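# Unplug the clipped cord from the power strip

## Task

Pull out the plug whose cord is held in the wire clip on the power strip, and make sure the plug ends up away from that clip. When finished, neither gripper may be holding any other loose object.

## Robot and tools

Robot: two arms, left_arm and right_arm, each ending in a parallel two-finger gripper. The fingers point along the gripper's +z axis and separate along its y axis. The reported end_effector_position is the spot between the finger pads, roughly 1 cm short of the tips. Base poses in the scene frame: left_arm at (+0.031, +0.316, 0) m, quat_wxyz (+1.000, 0, 0, +0.018); right_arm at (-0.035, -0.322, 0) m, quat_wxyz (+1.000, 0, 0, -0.023). A camera stand sits behind the arms. Loose objects may get an occasional brief nudge.

Frames: the scene frame has its origin at table-top height, halfway between the nominal bases, +z up, +x out over the table, and left_arm on the +y side (the arm names do not match image sides). Fixed cameras and the table use the scene frame. Each arm's hand positions, orientations, velocities, targets and wrist-camera poses use that arm's own base frame. Offsets also run along that arm's base axes, and rotations pivot about the Hand target's position. Reported poses can be off by a few centimetres, more when the arm reaches far.

A row is always 14 numbers, each in [-1, 1]: dx, dy, dz, rx, ry, rz, opening for left_arm, then those seven for right_arm. Both arms are always present. dx..rz are an offset, not a pose: they count from that arm's Hand target at the moment the action or move begins, so sending the same offset twice moves twice as far. Scale: 1.0 = 0.6 m for dx/dy/dz, and 1.0 = 180 degrees for the rotation vector rx/ry/rz. A translation longer than 1.0 is shortened along its direction. The opening is absolute: +1 fully open (0.094 m), -1 closed. Sending 0 for all six pose numbers of an arm re-requests its current Hand target; a 0 opening is itself a half-open command, so repeat the current opening to leave a gripper alone.

execute_actions(actions, cameras): actions is a list of actions; each action is a list of up to 15 rows, one per 1/30 s step, each row counted from the action's start pose (not the previous row). A short action repeats its last row. cameras lists camera names, ["all"], or []; if omitted, images appear only for an empty actions list. An empty list also reveals fields normally omitted.

move(target, speed, blend, opening_speed, grip_force, blocking, cameras): straight-line paths toward target, one 14-number row or a list of up to 15 rows, all offsets from the same starting Hand targets. speed is m/s, 0.002 to 2.9, default 0.25 (turn rate up to twice that in rad/s), one value or one per target. blend (m) rounds corners in a list; 0 stops at each. opening_speed (per second on the -1..+1 scale, at least 0.2) closes fingers gradually; use it on fragile parts. grip_force is newtons per pad, 10 to 50, one value or one per arm; it persists, and lower values close slowly. blocking=false returns after about 0.5 s while the move continues. Paths run at most 10 s and do not avoid obstacles or the other arm. The result adds a move: line with the ending (done, off_target, moving, held, fault) and limits (paced = pose clipped, held = steps withheld). done means within 10 mm and 2 degrees; neither done nor off_target tells you about contact.

wait(seconds 0 to 10, cameras) lets the scene run. stop(cameras) brakes a running move. zoom_image(camera, region [x0, y0, x1, y1], at most 504x504 px) enlarges part of the newest image of cam_head_left, cam_head_right, cam_high, cam_low, cam_left_wrist or cam_right_wrist (each 896x504). finished_scene(scene) ends the scene with its number; it is irreversible, so only call it once the plug is out, clear of the clip, and nothing else is held.

Results: grip_measured is the measured opening on the command scale; empty it reads up to 2.5 mm wide, and on a firmly squeezed hard part about 3 mm narrower (some grippers wider). The last Joint positions value is the opening in metres. Hand target is the last commanded pose after clipping; orientation commands are limited to 40 degrees from the measured orientation each step. The gripper may rest a few cm short of target from friction or load; resend the shortfall as an offset. Joint torques include gravity, wrap at ±28 N m on joints 1 to 3, and are noisy. Tool commands shows current commands. MOTOR HOT appears at 75 °C; at 90 °C the arm folds up and stops working; at 100 °C it goes limp. Holding loads, stretched postures or pushing at unreachable poses heats motors. Joint ranges (rad): waist -2.618..3.054, shoulder 0..3.142, elbow 0..3.142 (straight 2.901), wrist pitch ±1.571, wrist yaw ±1.571, wrist roll ±2.094.

Avoid: dropping things or releasing moving parts, fast contact, hard pushes, anything leaving the table, grippers or fingers meeting each other (the clearance check does not catch that), strain on wrist camera cables, and paths near an arm's own base (they can flip shoulder posture). A blocked arm keeps pushing until commanded back past its gripper. To release, command an opening well above grip_measured.

Each tool is called after "Call:" as name([rows], argument=value, ...), one row to a line, values as JSON.

## Session

Call:
execute_actions(actions=[])

Scene clock: 0.00 s.
left_arm: end_effector_position=(+0.1434, -0.1643, +0.1482) grip_measured=+1.000 end_effector_quat_wxyz=(+0.489, -0.002, +0.838, -0.243) | right_arm: end_effector_position=(+0.4003, +0.0209, +0.4341) grip_measured=+1.000 end_effector_quat_wxyz=(+0.693, +0.221, +0.671, +0.146)
Joint positions: left_arm=[-1.631 0.539 0.377 -0.688 -1.003 -1.228 0.094] | right_arm=[0.178 1.154 1.209 -0.053 0.289 0.527 0.094]
Joint velocities: within noise
Joint torques (N m): no reading
Motor temperatures (°C): left_arm=[28 28 31 30 28 25 28] | right_arm=[29 26 34 30 26 27 24]
Heat: left arm: 31 °C; right arm: 34 °C.
Hand target: left_arm +0.1451, -0.1616, +0.1514; +0.496, -0.003, +0.835, -0.239 | right_arm +0.3975, +0.0204, +0.4386; +0.695, +0.220, +0.668, +0.146
Tool commands: left_gripper/opening=+1.0 right_gripper/opening=+1.0

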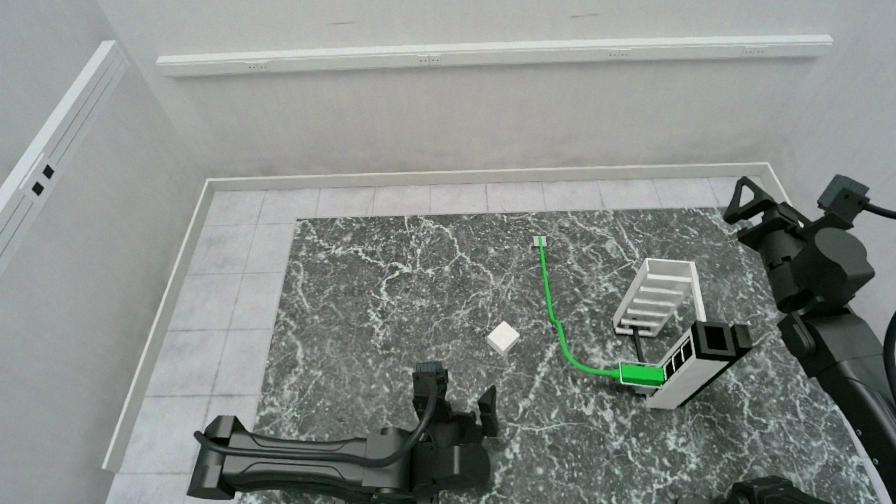

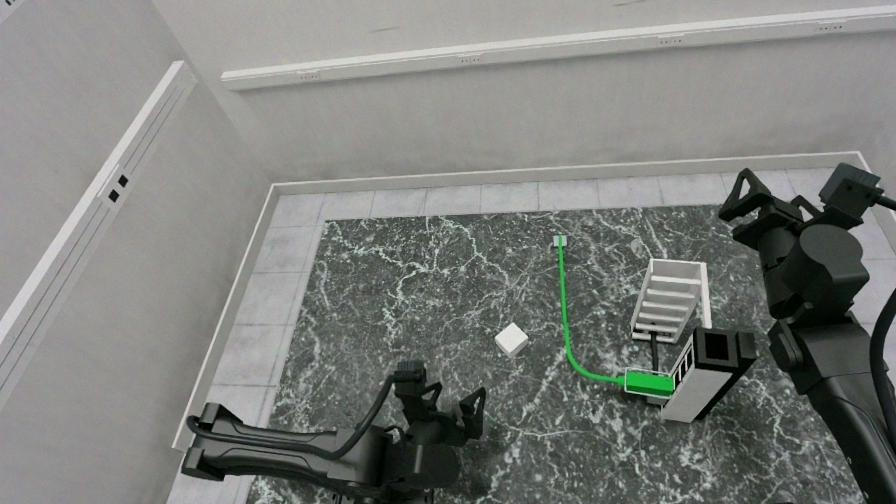

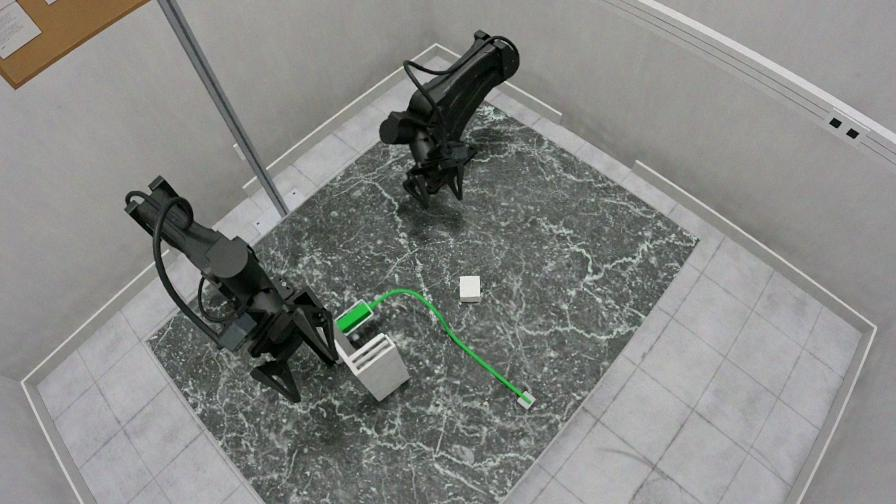

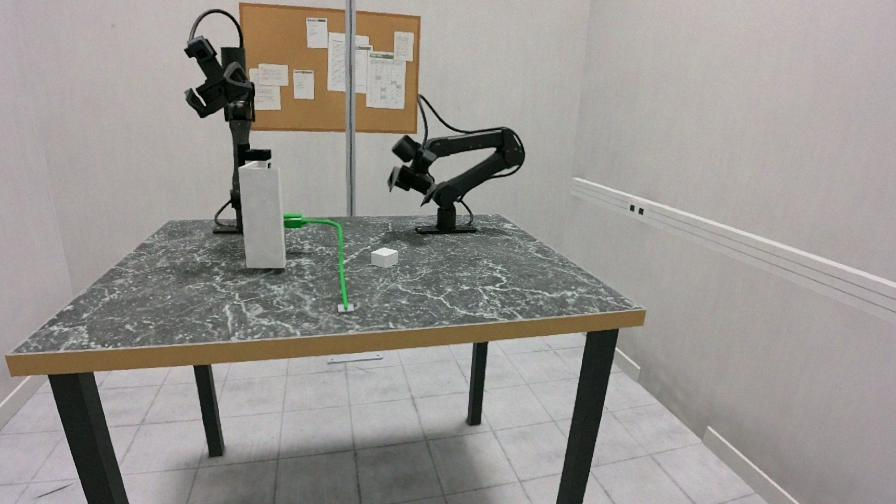

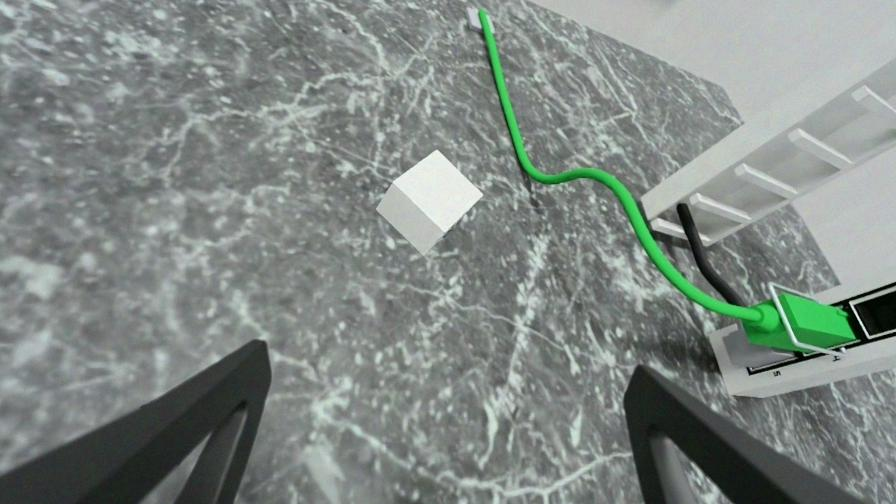

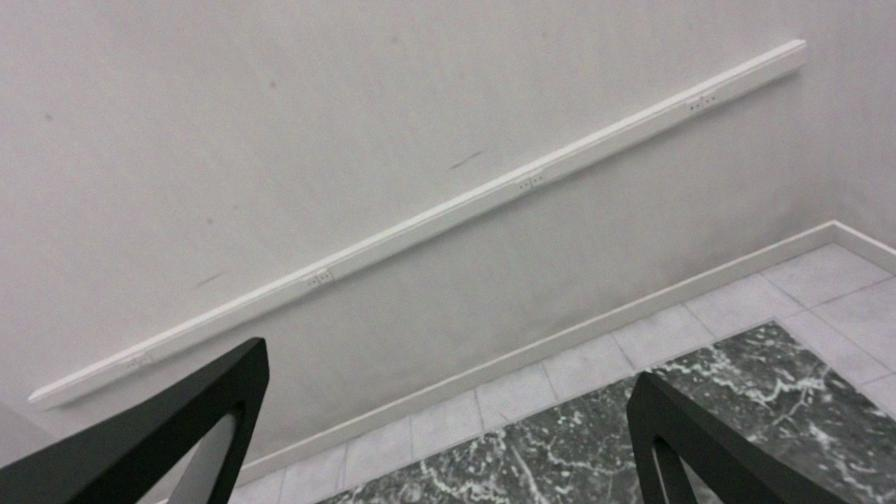

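Call:
zoom_image(camera="cam_head_right", region=[540, 220, 780, 440])

Call:
zoom_image(camera="cam_left_wrist", region=[600, 150, 896, 420])

Call:
zoom_image(camera="cam_high", region=[260, 240, 460, 420])

Call:
zoom_image(camera="cam_low", region=[200, 140, 360, 290])

Scaled by 2.100 from the camera's 896x504 image, which has a finer 1280x720 frame.

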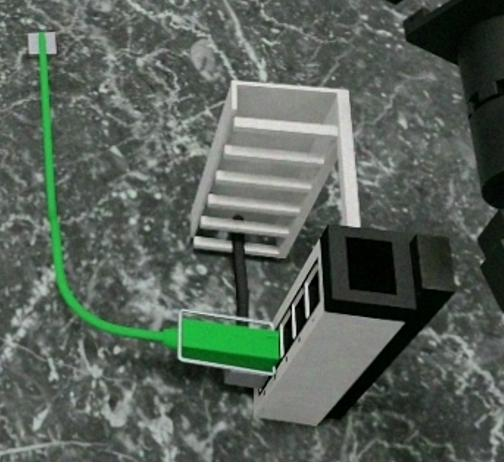

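Scaled by 1.703 from the camera's 896x504 image, which has a finer 1280x720 frame.

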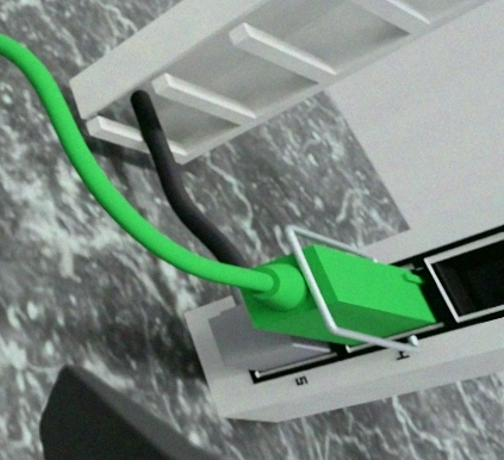

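Scaled by 2.520 from the camera's 896x504 image, which has a finer 1280x720 frame.

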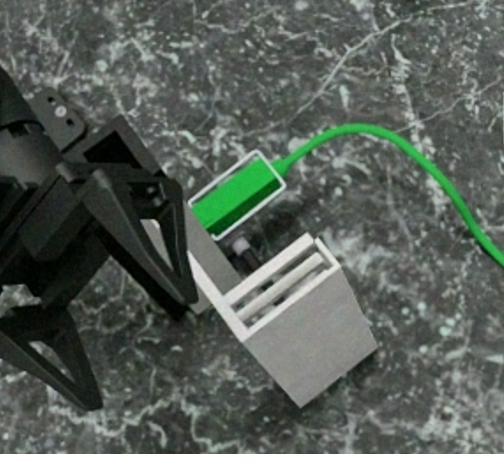

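Scaled by 3.150 from the camera's 896x504 image, which has a finer 1280x720 frame.

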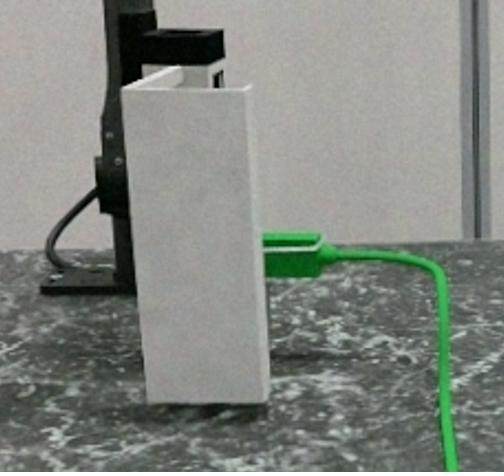

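Call:
move(target=[0.225,0.03,0.05,-0.033,-0.2,-0.376,1,0,0,0,0,0,0,1], cameras=["all"])

Scene clock: 38.53 s.
left_arm: end_effector_position=(+0.2764, -0.1453, +0.1777) grip_measured=+1.000 end_effector_quat_wxyz=(+0.526, +0.458, +0.541, -0.469) | right_arm: end_effector_position=(+0.4003, +0.0209, +0.4341) grip_measured=+1.000 end_effector_quat_wxyz=(+0.693, +0.221, +0.671, +0.146)
Joint positions: left_arm=[0.128 1.521 0.52 0.568 1.557 0.407 0.094] | right_arm=[0.178 1.154 1.209 -0.053 0.289 0.527 0.094]
Joint torques (N m): left_arm=[0.2 -2.73 8.35 0.99 0.33 0.17] | right_arm=[-0.16 -4.11 8.28 2.34 -0.02 -0.09]
Motor temperatures (°C): left_arm=[28 28 33 32 29 25 28] | right_arm=[28 26 37 36 26 27 24]
Heat: left arm: 33 °C; right arm: 37 °C.
Hand target: left_arm +0.2802, -0.1436, +0.1814; +0.501, +0.500, +0.500, -0.499 | right_arm +0.3975, +0.0204, +0.4386; +0.695, +0.220, +0.668, +0.146
Off the commanded pose: left_arm 0.005 m, 8 deg | right_arm 0.005 m, 0 deg.
joint sent to its limit (left arm) — joint 5 (wrist yaw), upper limit. The joint targets are off in orientation, not in position.
move: off_target (left_arm)

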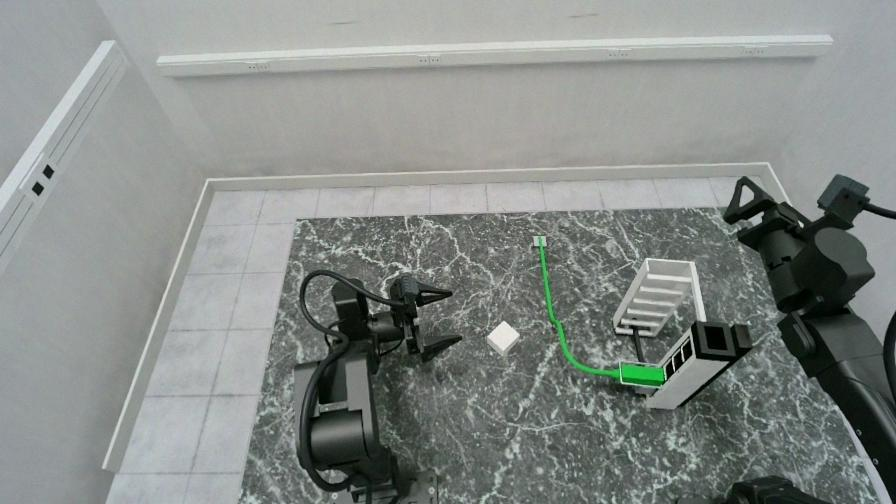

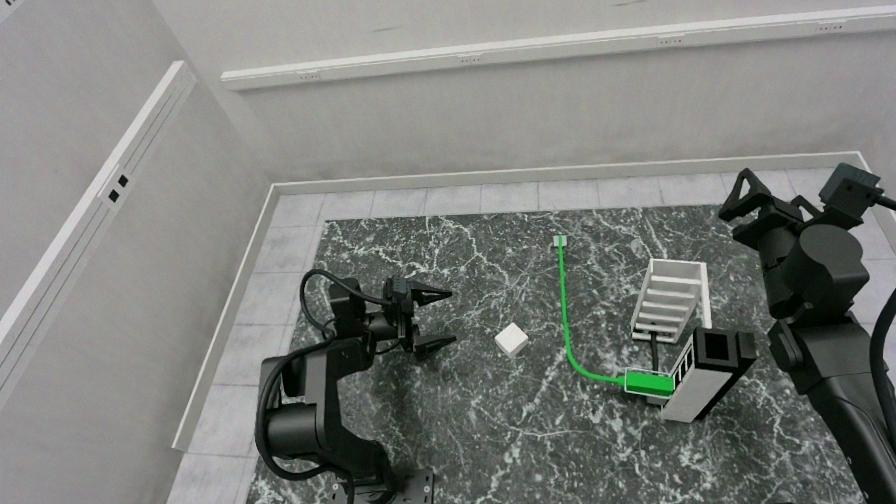

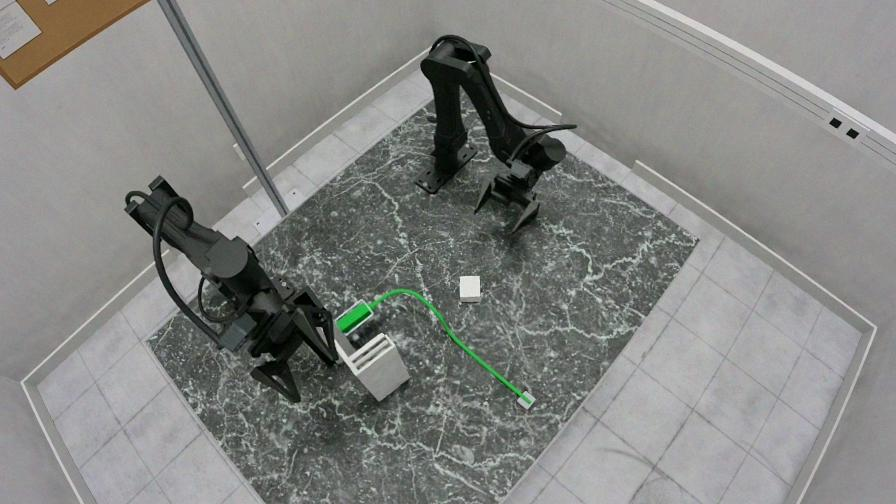

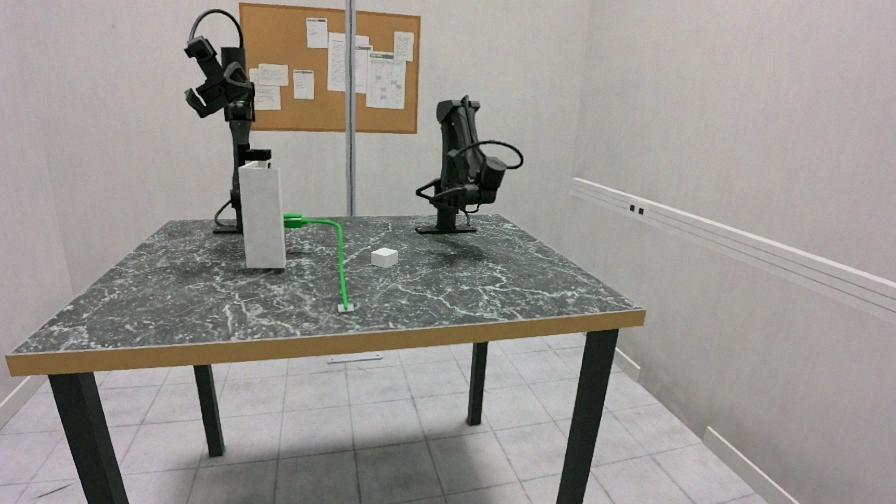

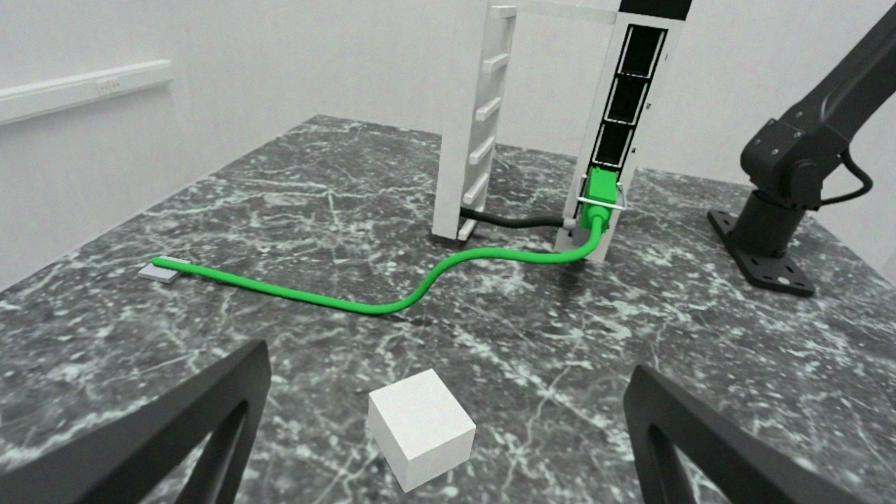

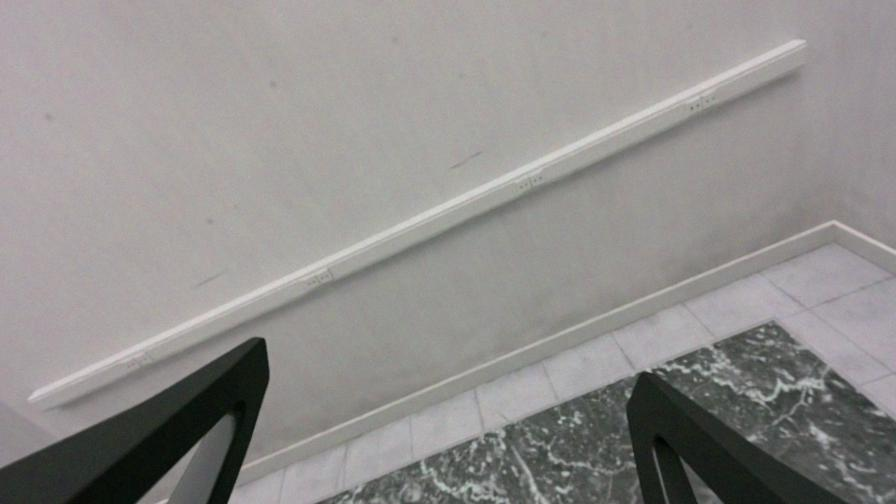

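Call:
zoom_image(camera="cam_left_wrist", region=[420, 0, 720, 290])

Call:
zoom_image(camera="cam_left_wrist", region=[550, 150, 660, 260])

Scaled by 1.680 from the camera's 896x504 image, which has a finer 1280x720 frame.

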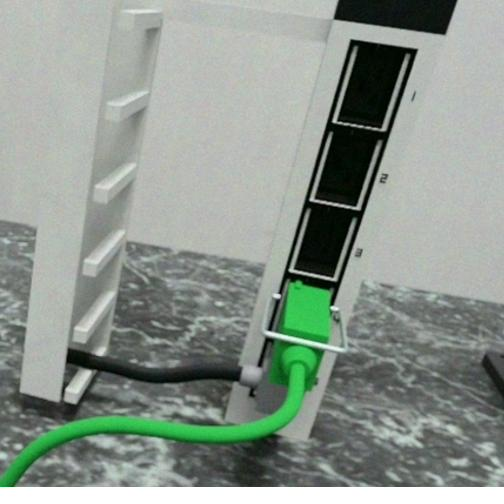

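Scaled by 4.582 from the camera's 896x504 image, which has a finer 1280x720 frame.

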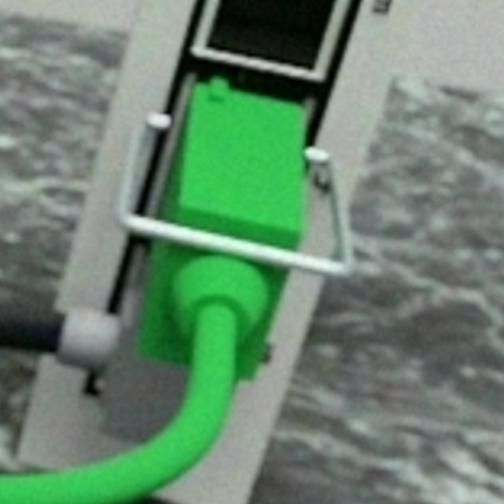

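Call:
move(target=[-0.133,-0.217,-0.05,0,0,0,0.2,0,0,0,0,0,0,1], cameras=["cam_head_right","cam_high","cam_low","cam_left_wrist"])

Call:
zoom_image(camera="cam_low", region=[200, 140, 400, 290])

Scene clock: 79.87 s.
left_arm: end_effector_position=(+0.2039, -0.2728, +0.1557) grip_measured=+0.203 end_effector_quat_wxyz=(+0.502, +0.500, +0.500, -0.498) | right_arm: end_effector_position=(+0.4003, +0.0209, +0.4341) grip_measured=+1.000 end_effector_quat_wxyz=(+0.693, +0.221, +0.671, +0.146)
Joint positions: left_arm=[-0.431 1.651 0.299 1.351 1.136 0.004 0.056] | right_arm=[0.178 1.154 1.209 -0.053 0.289 0.527 0.094]
Joint torques (N m): left_arm=[-0.76 -2.61 3.67 1.48 -0.11 0.02] | right_arm=[-0.05 -4.11 8.2 2.35 -0.03 -0.11]
Heat: left arm: 33 °C; right arm: 39 °C.
Hand target: left_arm +0.2004, -0.2737, +0.1513; +0.501, +0.500, +0.500, -0.499 | right_arm +0.3975, +0.0204, +0.4386; +0.695, +0.220, +0.668, +0.146
Off the commanded pose: left_arm 0.006 m, 0 deg | right_arm 0.005 m, 0 deg.
move: done
Images, in order (width x height): cam_head_right 896x504, cam_high 896x504, cam_low 896x504, cam_left_wrist 896x504.

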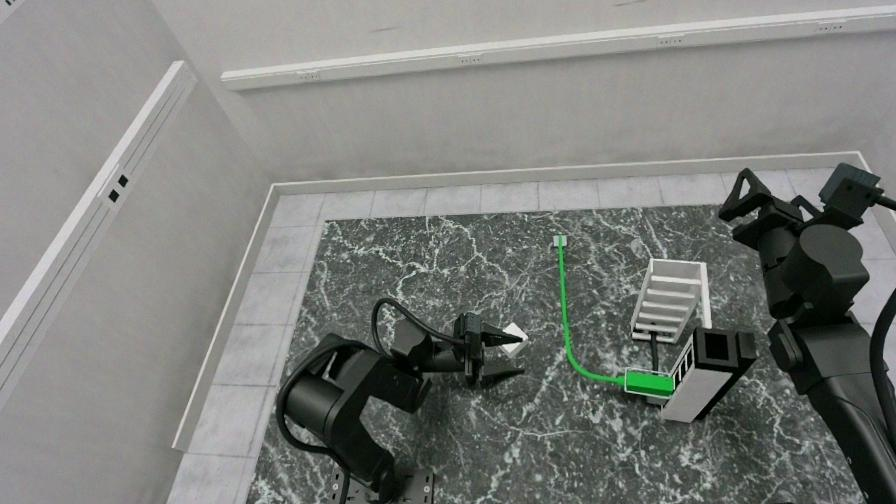

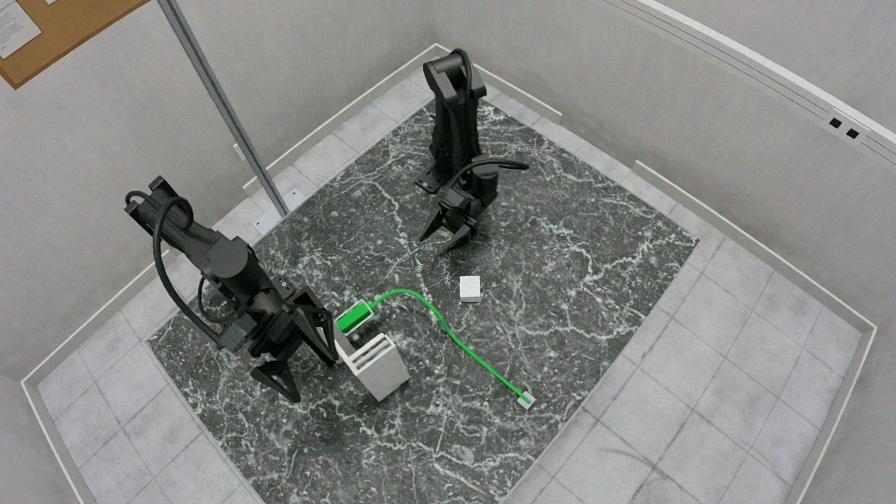

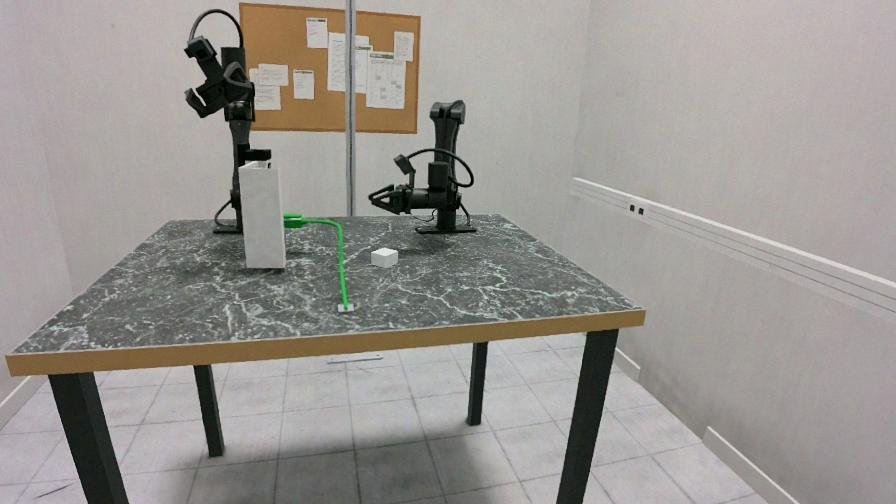

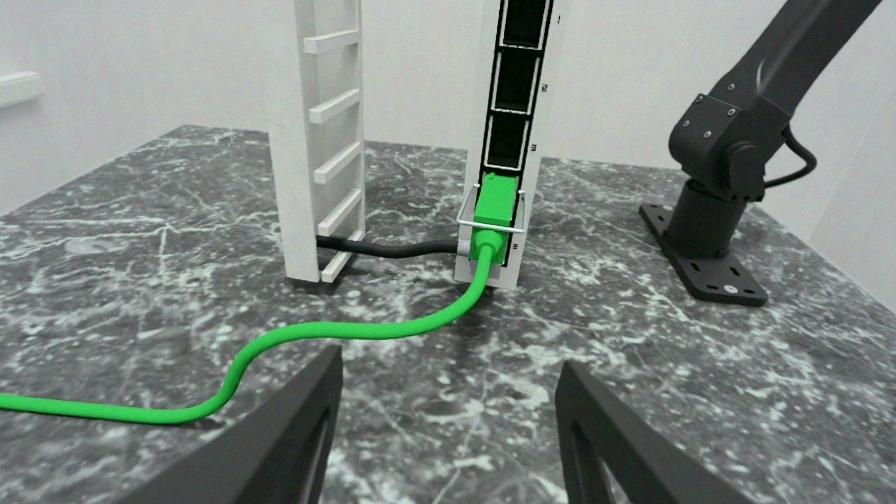

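Scaled by 2.520 from the camera's 896x504 image, which has a finer 1280x720 frame.

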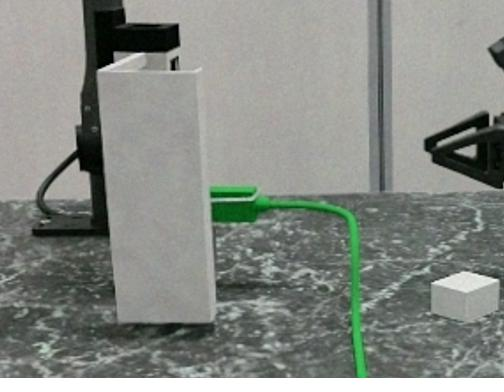

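Call:
move(target=[-0.06,-0.293,-0.018,0,0,0,0.0,0,0,0,0,0,0,1], cameras=["cam_head_right","cam_high","cam_low","cam_left_wrist"])

Call:
zoom_image(camera="cam_low", region=[200, 140, 400, 290])

Call:
zoom_image(camera="cam_head_right", region=[540, 280, 780, 440])

Scene clock: 95.57 s.
left_arm: end_effector_position=(+0.1609, -0.4442, +0.1446) grip_measured=+0.003 end_effector_quat_wxyz=(+0.501, +0.501, +0.496, -0.502) | right_arm: end_effector_position=(+0.4003, +0.0209, +0.4341) grip_measured=+1.000 end_effector_quat_wxyz=(+0.693, +0.221, +0.671, +0.146)
Joint positions: left_arm=[-1.023 1.949 0.642 1.314 0.553 0.001 0.047] | right_arm=[0.178 1.154 1.209 -0.053 0.289 0.527 0.094]
Joint torques (N m): left_arm=[-0.25 -4.9 7.34 1.46 -0.13 0.01] | right_arm=[-0.24 -4.11 8.32 2.35 -0.01 -0.08]
Heat: left arm: 35 °C; right arm: 39 °C.
Hand target: left_arm +0.1642, -0.4496, +0.1406; +0.501, +0.500, +0.500, -0.499 | right_arm +0.3975, +0.0204, +0.4386; +0.695, +0.220, +0.668, +0.146
Off the commanded pose: left_arm 0.008 m, 1 deg | right_arm 0.005 m, 0 deg.
move: done
Images, in order (width x height): cam_head_right 896x504, cam_high 896x504, cam_low 896x504, cam_left_wrist 896x504.

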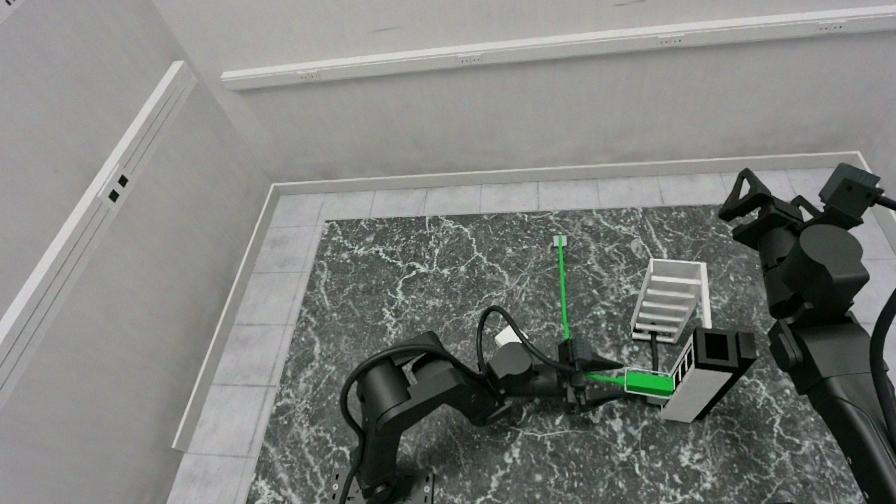

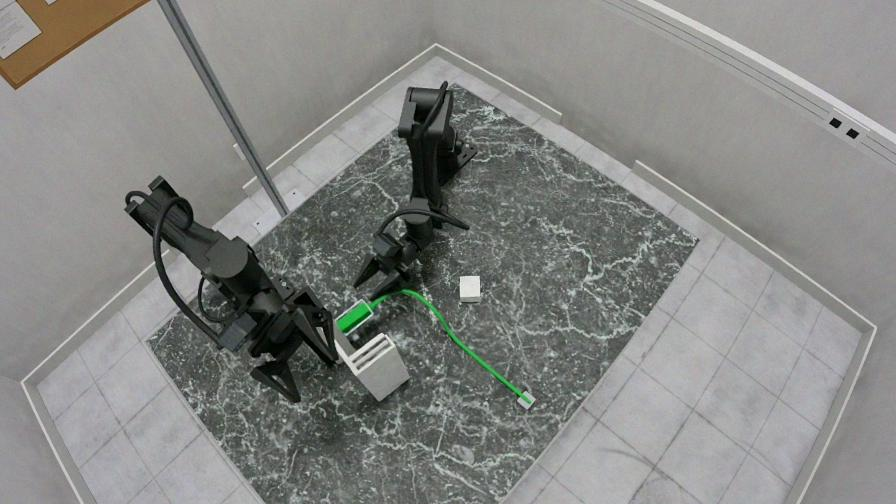

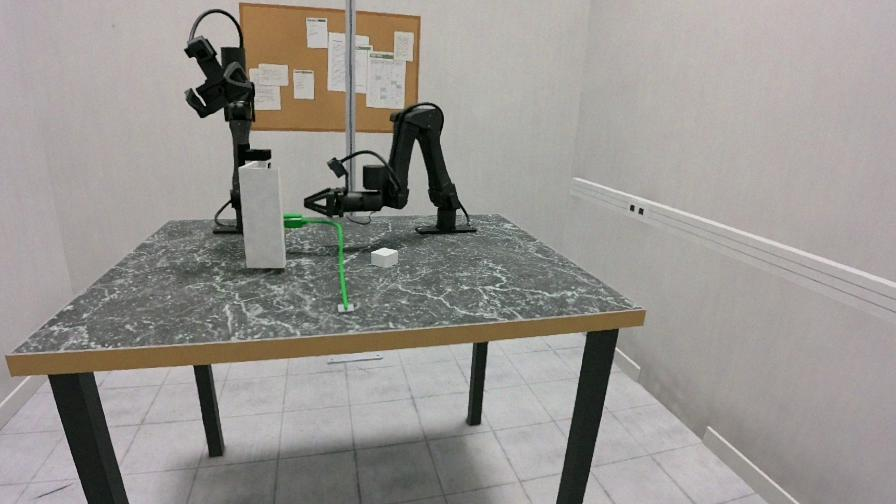

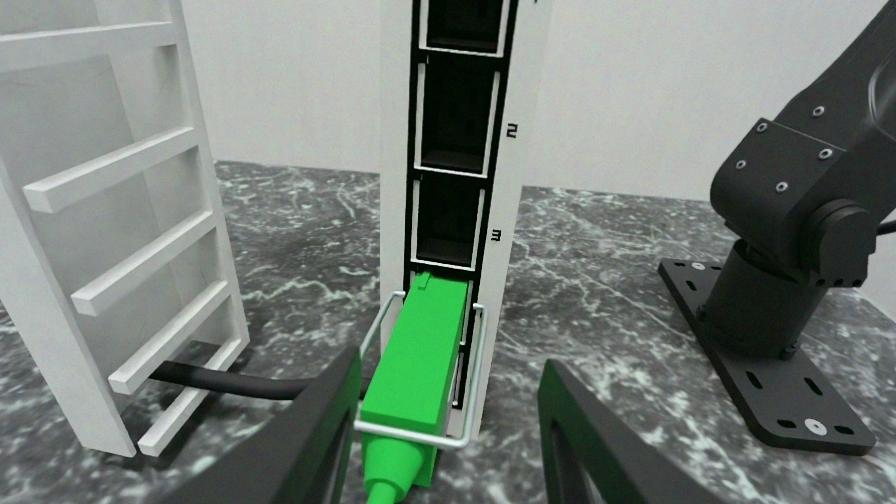

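Scaled by 2.520 from the camera's 896x504 image, which has a finer 1280x720 frame.

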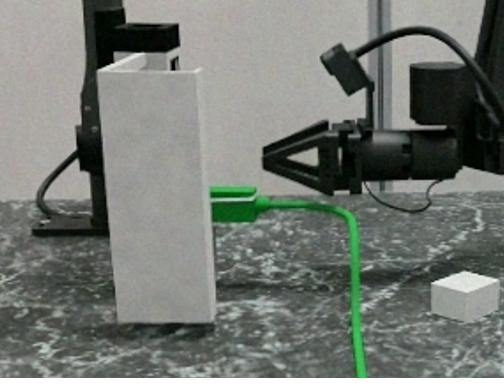

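Scaled by 2.100 from the camera's 896x504 image, which has a finer 1280x720 frame.

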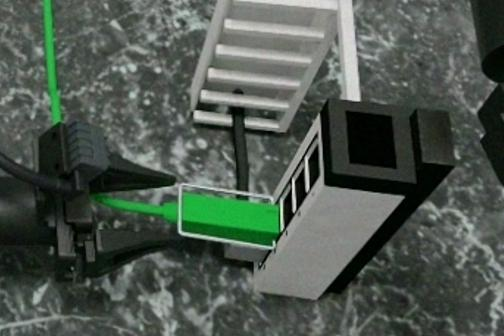

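Call:
move([
  [0.021,0.035,0,0,0,-0.044,0.0,0,0,0,0,0,0,1],
  [0.021,0.028,-0.076,0,0,-0.044,-0.25,0,0,0,0,0,0,1],
], speed=0.12, cameras=["cam_head_right","cam_low","cam_left_wrist"])

Call:
zoom_image(camera="cam_low", region=[260, 170, 380, 260])

Call:
zoom_image(camera="cam_head_right", region=[560, 320, 700, 430])

Scene clock: 113.77 s.
left_arm: end_effector_position=(+0.1756, -0.4299, +0.0940) grip_measured=-0.247 end_effector_quat_wxyz=(+0.451, +0.534, +0.478, -0.533) | right_arm: end_effector_position=(+0.4003, +0.0209, +0.4341) grip_measured=+1.000 end_effector_quat_wxyz=(+0.693, +0.221, +0.671, +0.146)
Joint positions: left_arm=[-0.901 2.156 0.69 1.428 0.808 0 0.035] | right_arm=[0.178 1.154 1.209 -0.053 0.289 0.527 0.094]
Joint torques (N m): left_arm=[-0.21 -5.15 5.56 1.91 -0.07 0.05] | right_arm=[-0.21 -4.3 8.32 2.35 -0.06 -0.08]
Heat: left arm: 35 °C; right arm: 40 °C.
Hand target: left_arm +0.1769, -0.4327, +0.0949; +0.465, +0.534, +0.464, -0.533 | right_arm +0.3975, +0.0204, +0.4386; +0.695, +0.220, +0.668, +0.146
Off the commanded pose: left_arm 0.003 m, 2 deg | right_arm 0.005 m, 0 deg.
move: done
Images, in order (width x height): cam_head_right 896x504, cam_low 896x504, cam_left_wrist 896x504.

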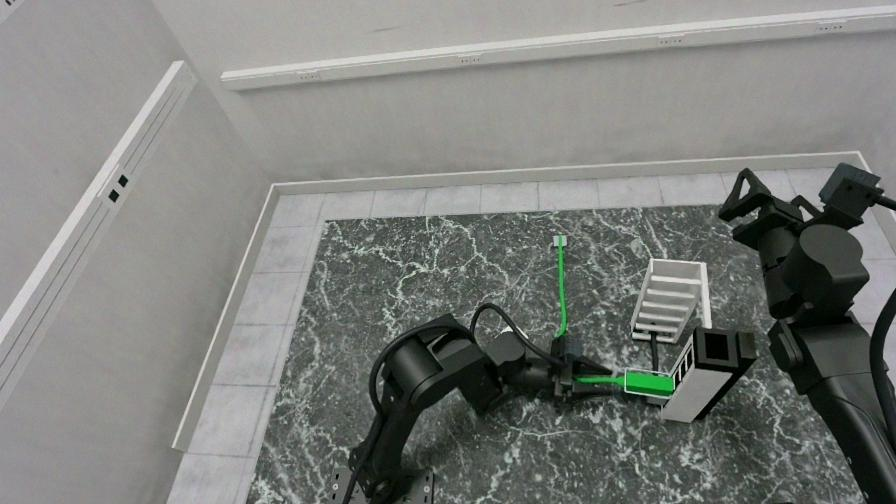

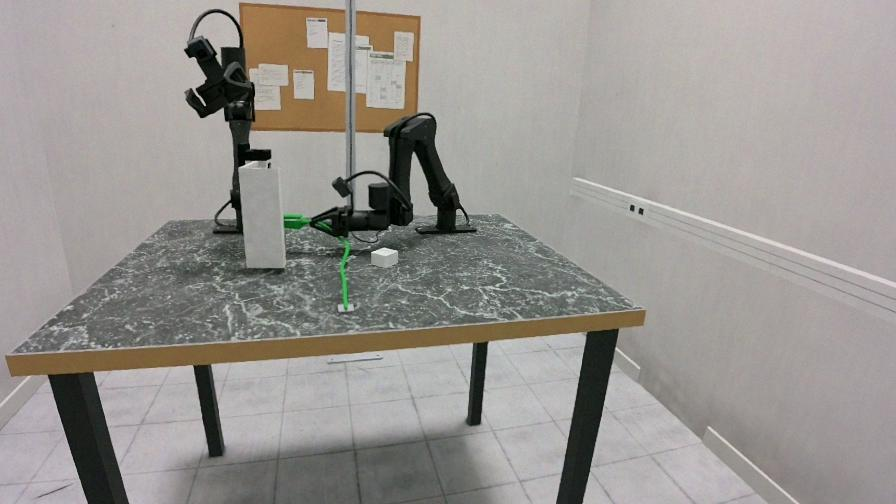

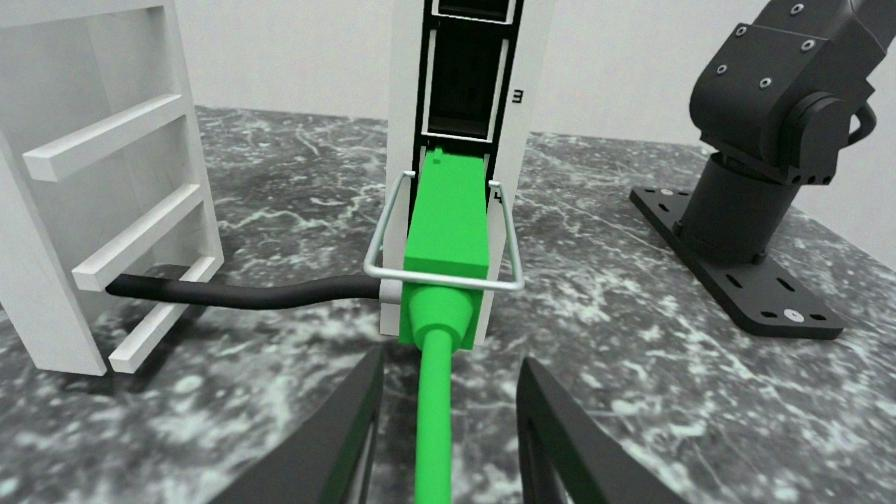

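Scaled by 4.200 from the camera's 896x504 image, which has a finer 1280x720 frame.

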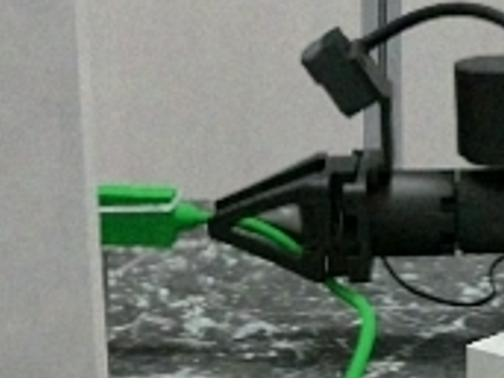

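Scaled by 3.600 from the camera's 896x504 image, which has a finer 1280x720 frame.

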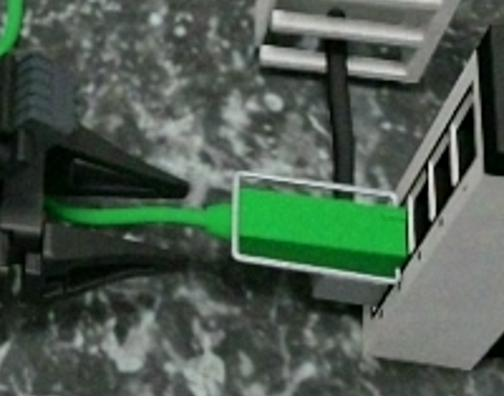

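Call:
move([
  [0.005,0,-0.015,0,0,0,-0.34,0,0,0,0,0,0,1],
  [-0.002,-0.05,-0.015,0,0,0,-0.34,0,0,0,0,0,0,1],
], speed=0.06, cameras=["cam_head_right","cam_low","cam_left_wrist"])

Call:
zoom_image(camera="cam_low", region=[260, 170, 380, 260])

Call:
zoom_image(camera="cam_head_right", region=[560, 320, 700, 430])

Scene clock: 127.27 s.
left_arm: end_effector_position=(+0.1789, -0.4548, +0.0867) grip_measured=-0.337 end_effector_quat_wxyz=(+0.459, +0.532, +0.475, -0.530) | right_arm: end_effector_position=(+0.4003, +0.0209, +0.4341) grip_measured=+1.000 end_effector_quat_wxyz=(+0.693, +0.221, +0.671, +0.146)
Joint positions: left_arm=[-0.942 2.231 0.783 1.425 0.757 0.001 0.031] | right_arm=[0.178 1.154 1.209 -0.053 0.289 0.527 0.094]
Joint torques (N m): left_arm=[-1.44 -5.79 6.83 1.68 -0.09 0.02] | right_arm=[-0.02 -4.18 8.12 2.35 -0.04 -0.1]
Motor temperatures (°C): left_arm=[28 29 32 37 28 25 28] | right_arm=[28 26 37 41 26 27 24]
Heat: left arm: 37 °C; right arm: 41 °C.
Hand target: left_arm +0.1756, -0.4627, +0.0860; +0.465, +0.534, +0.464, -0.533 | right_arm +0.3975, +0.0204, +0.4386; +0.695, +0.220, +0.668, +0.146
Off the commanded pose: left_arm 0.009 m, 1 deg | right_arm 0.005 m, 0 deg.
move: done
Images, in order (width x height): cam_head_right 896x504, cam_low 896x504, cam_left_wrist 896x504.

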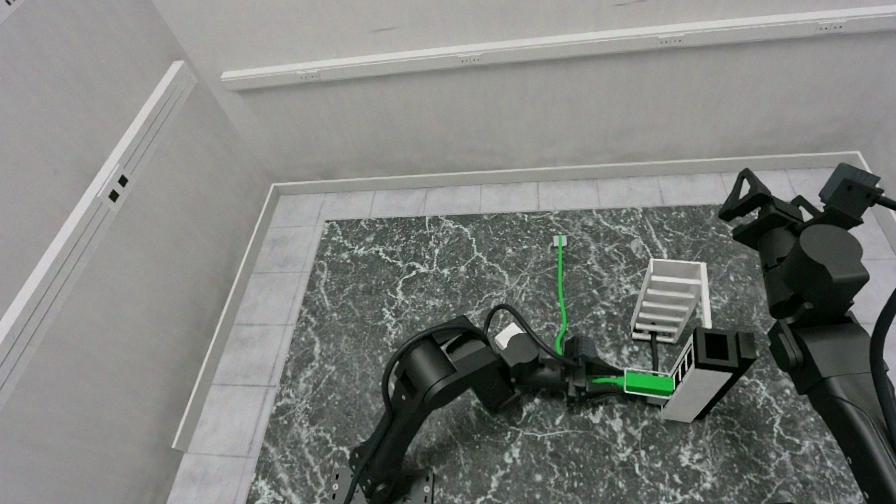

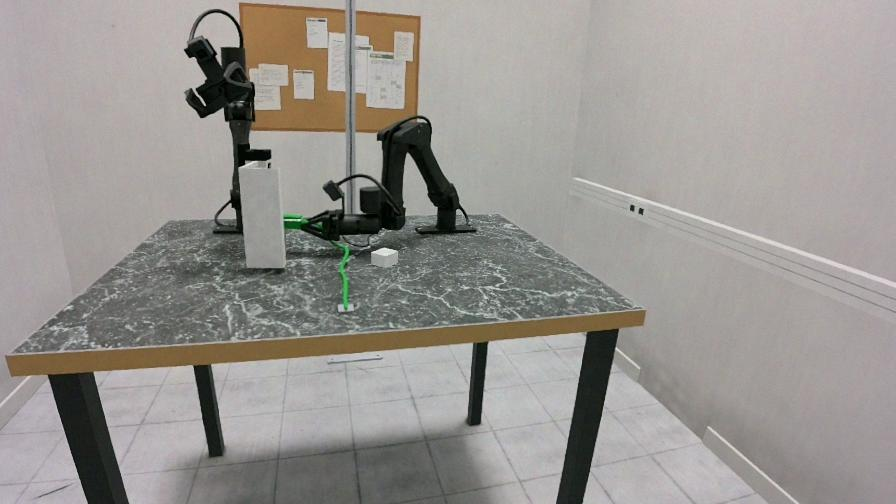

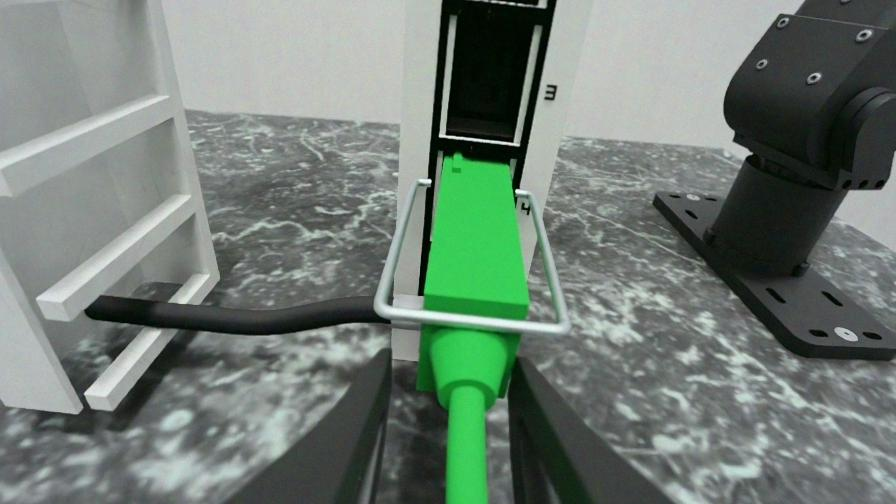

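Scaled by 4.200 from the camera's 896x504 image, which has a finer 1280x720 frame.

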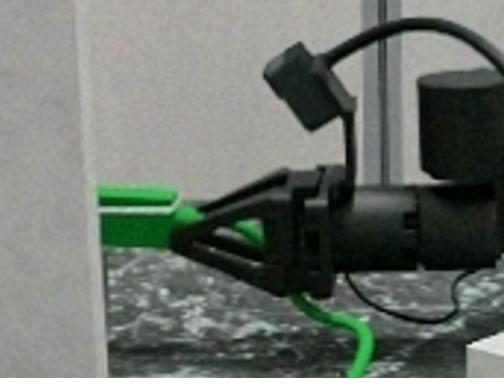

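Scaled by 3.600 from the camera's 896x504 image, which has a finer 1280x720 frame.

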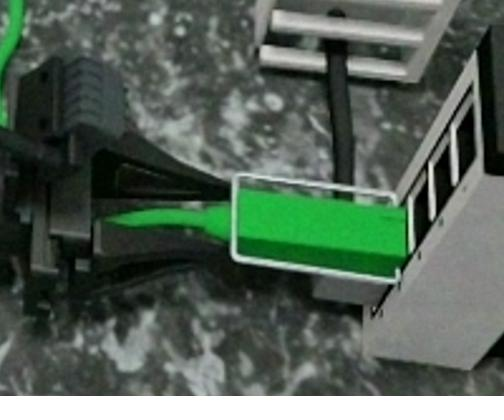

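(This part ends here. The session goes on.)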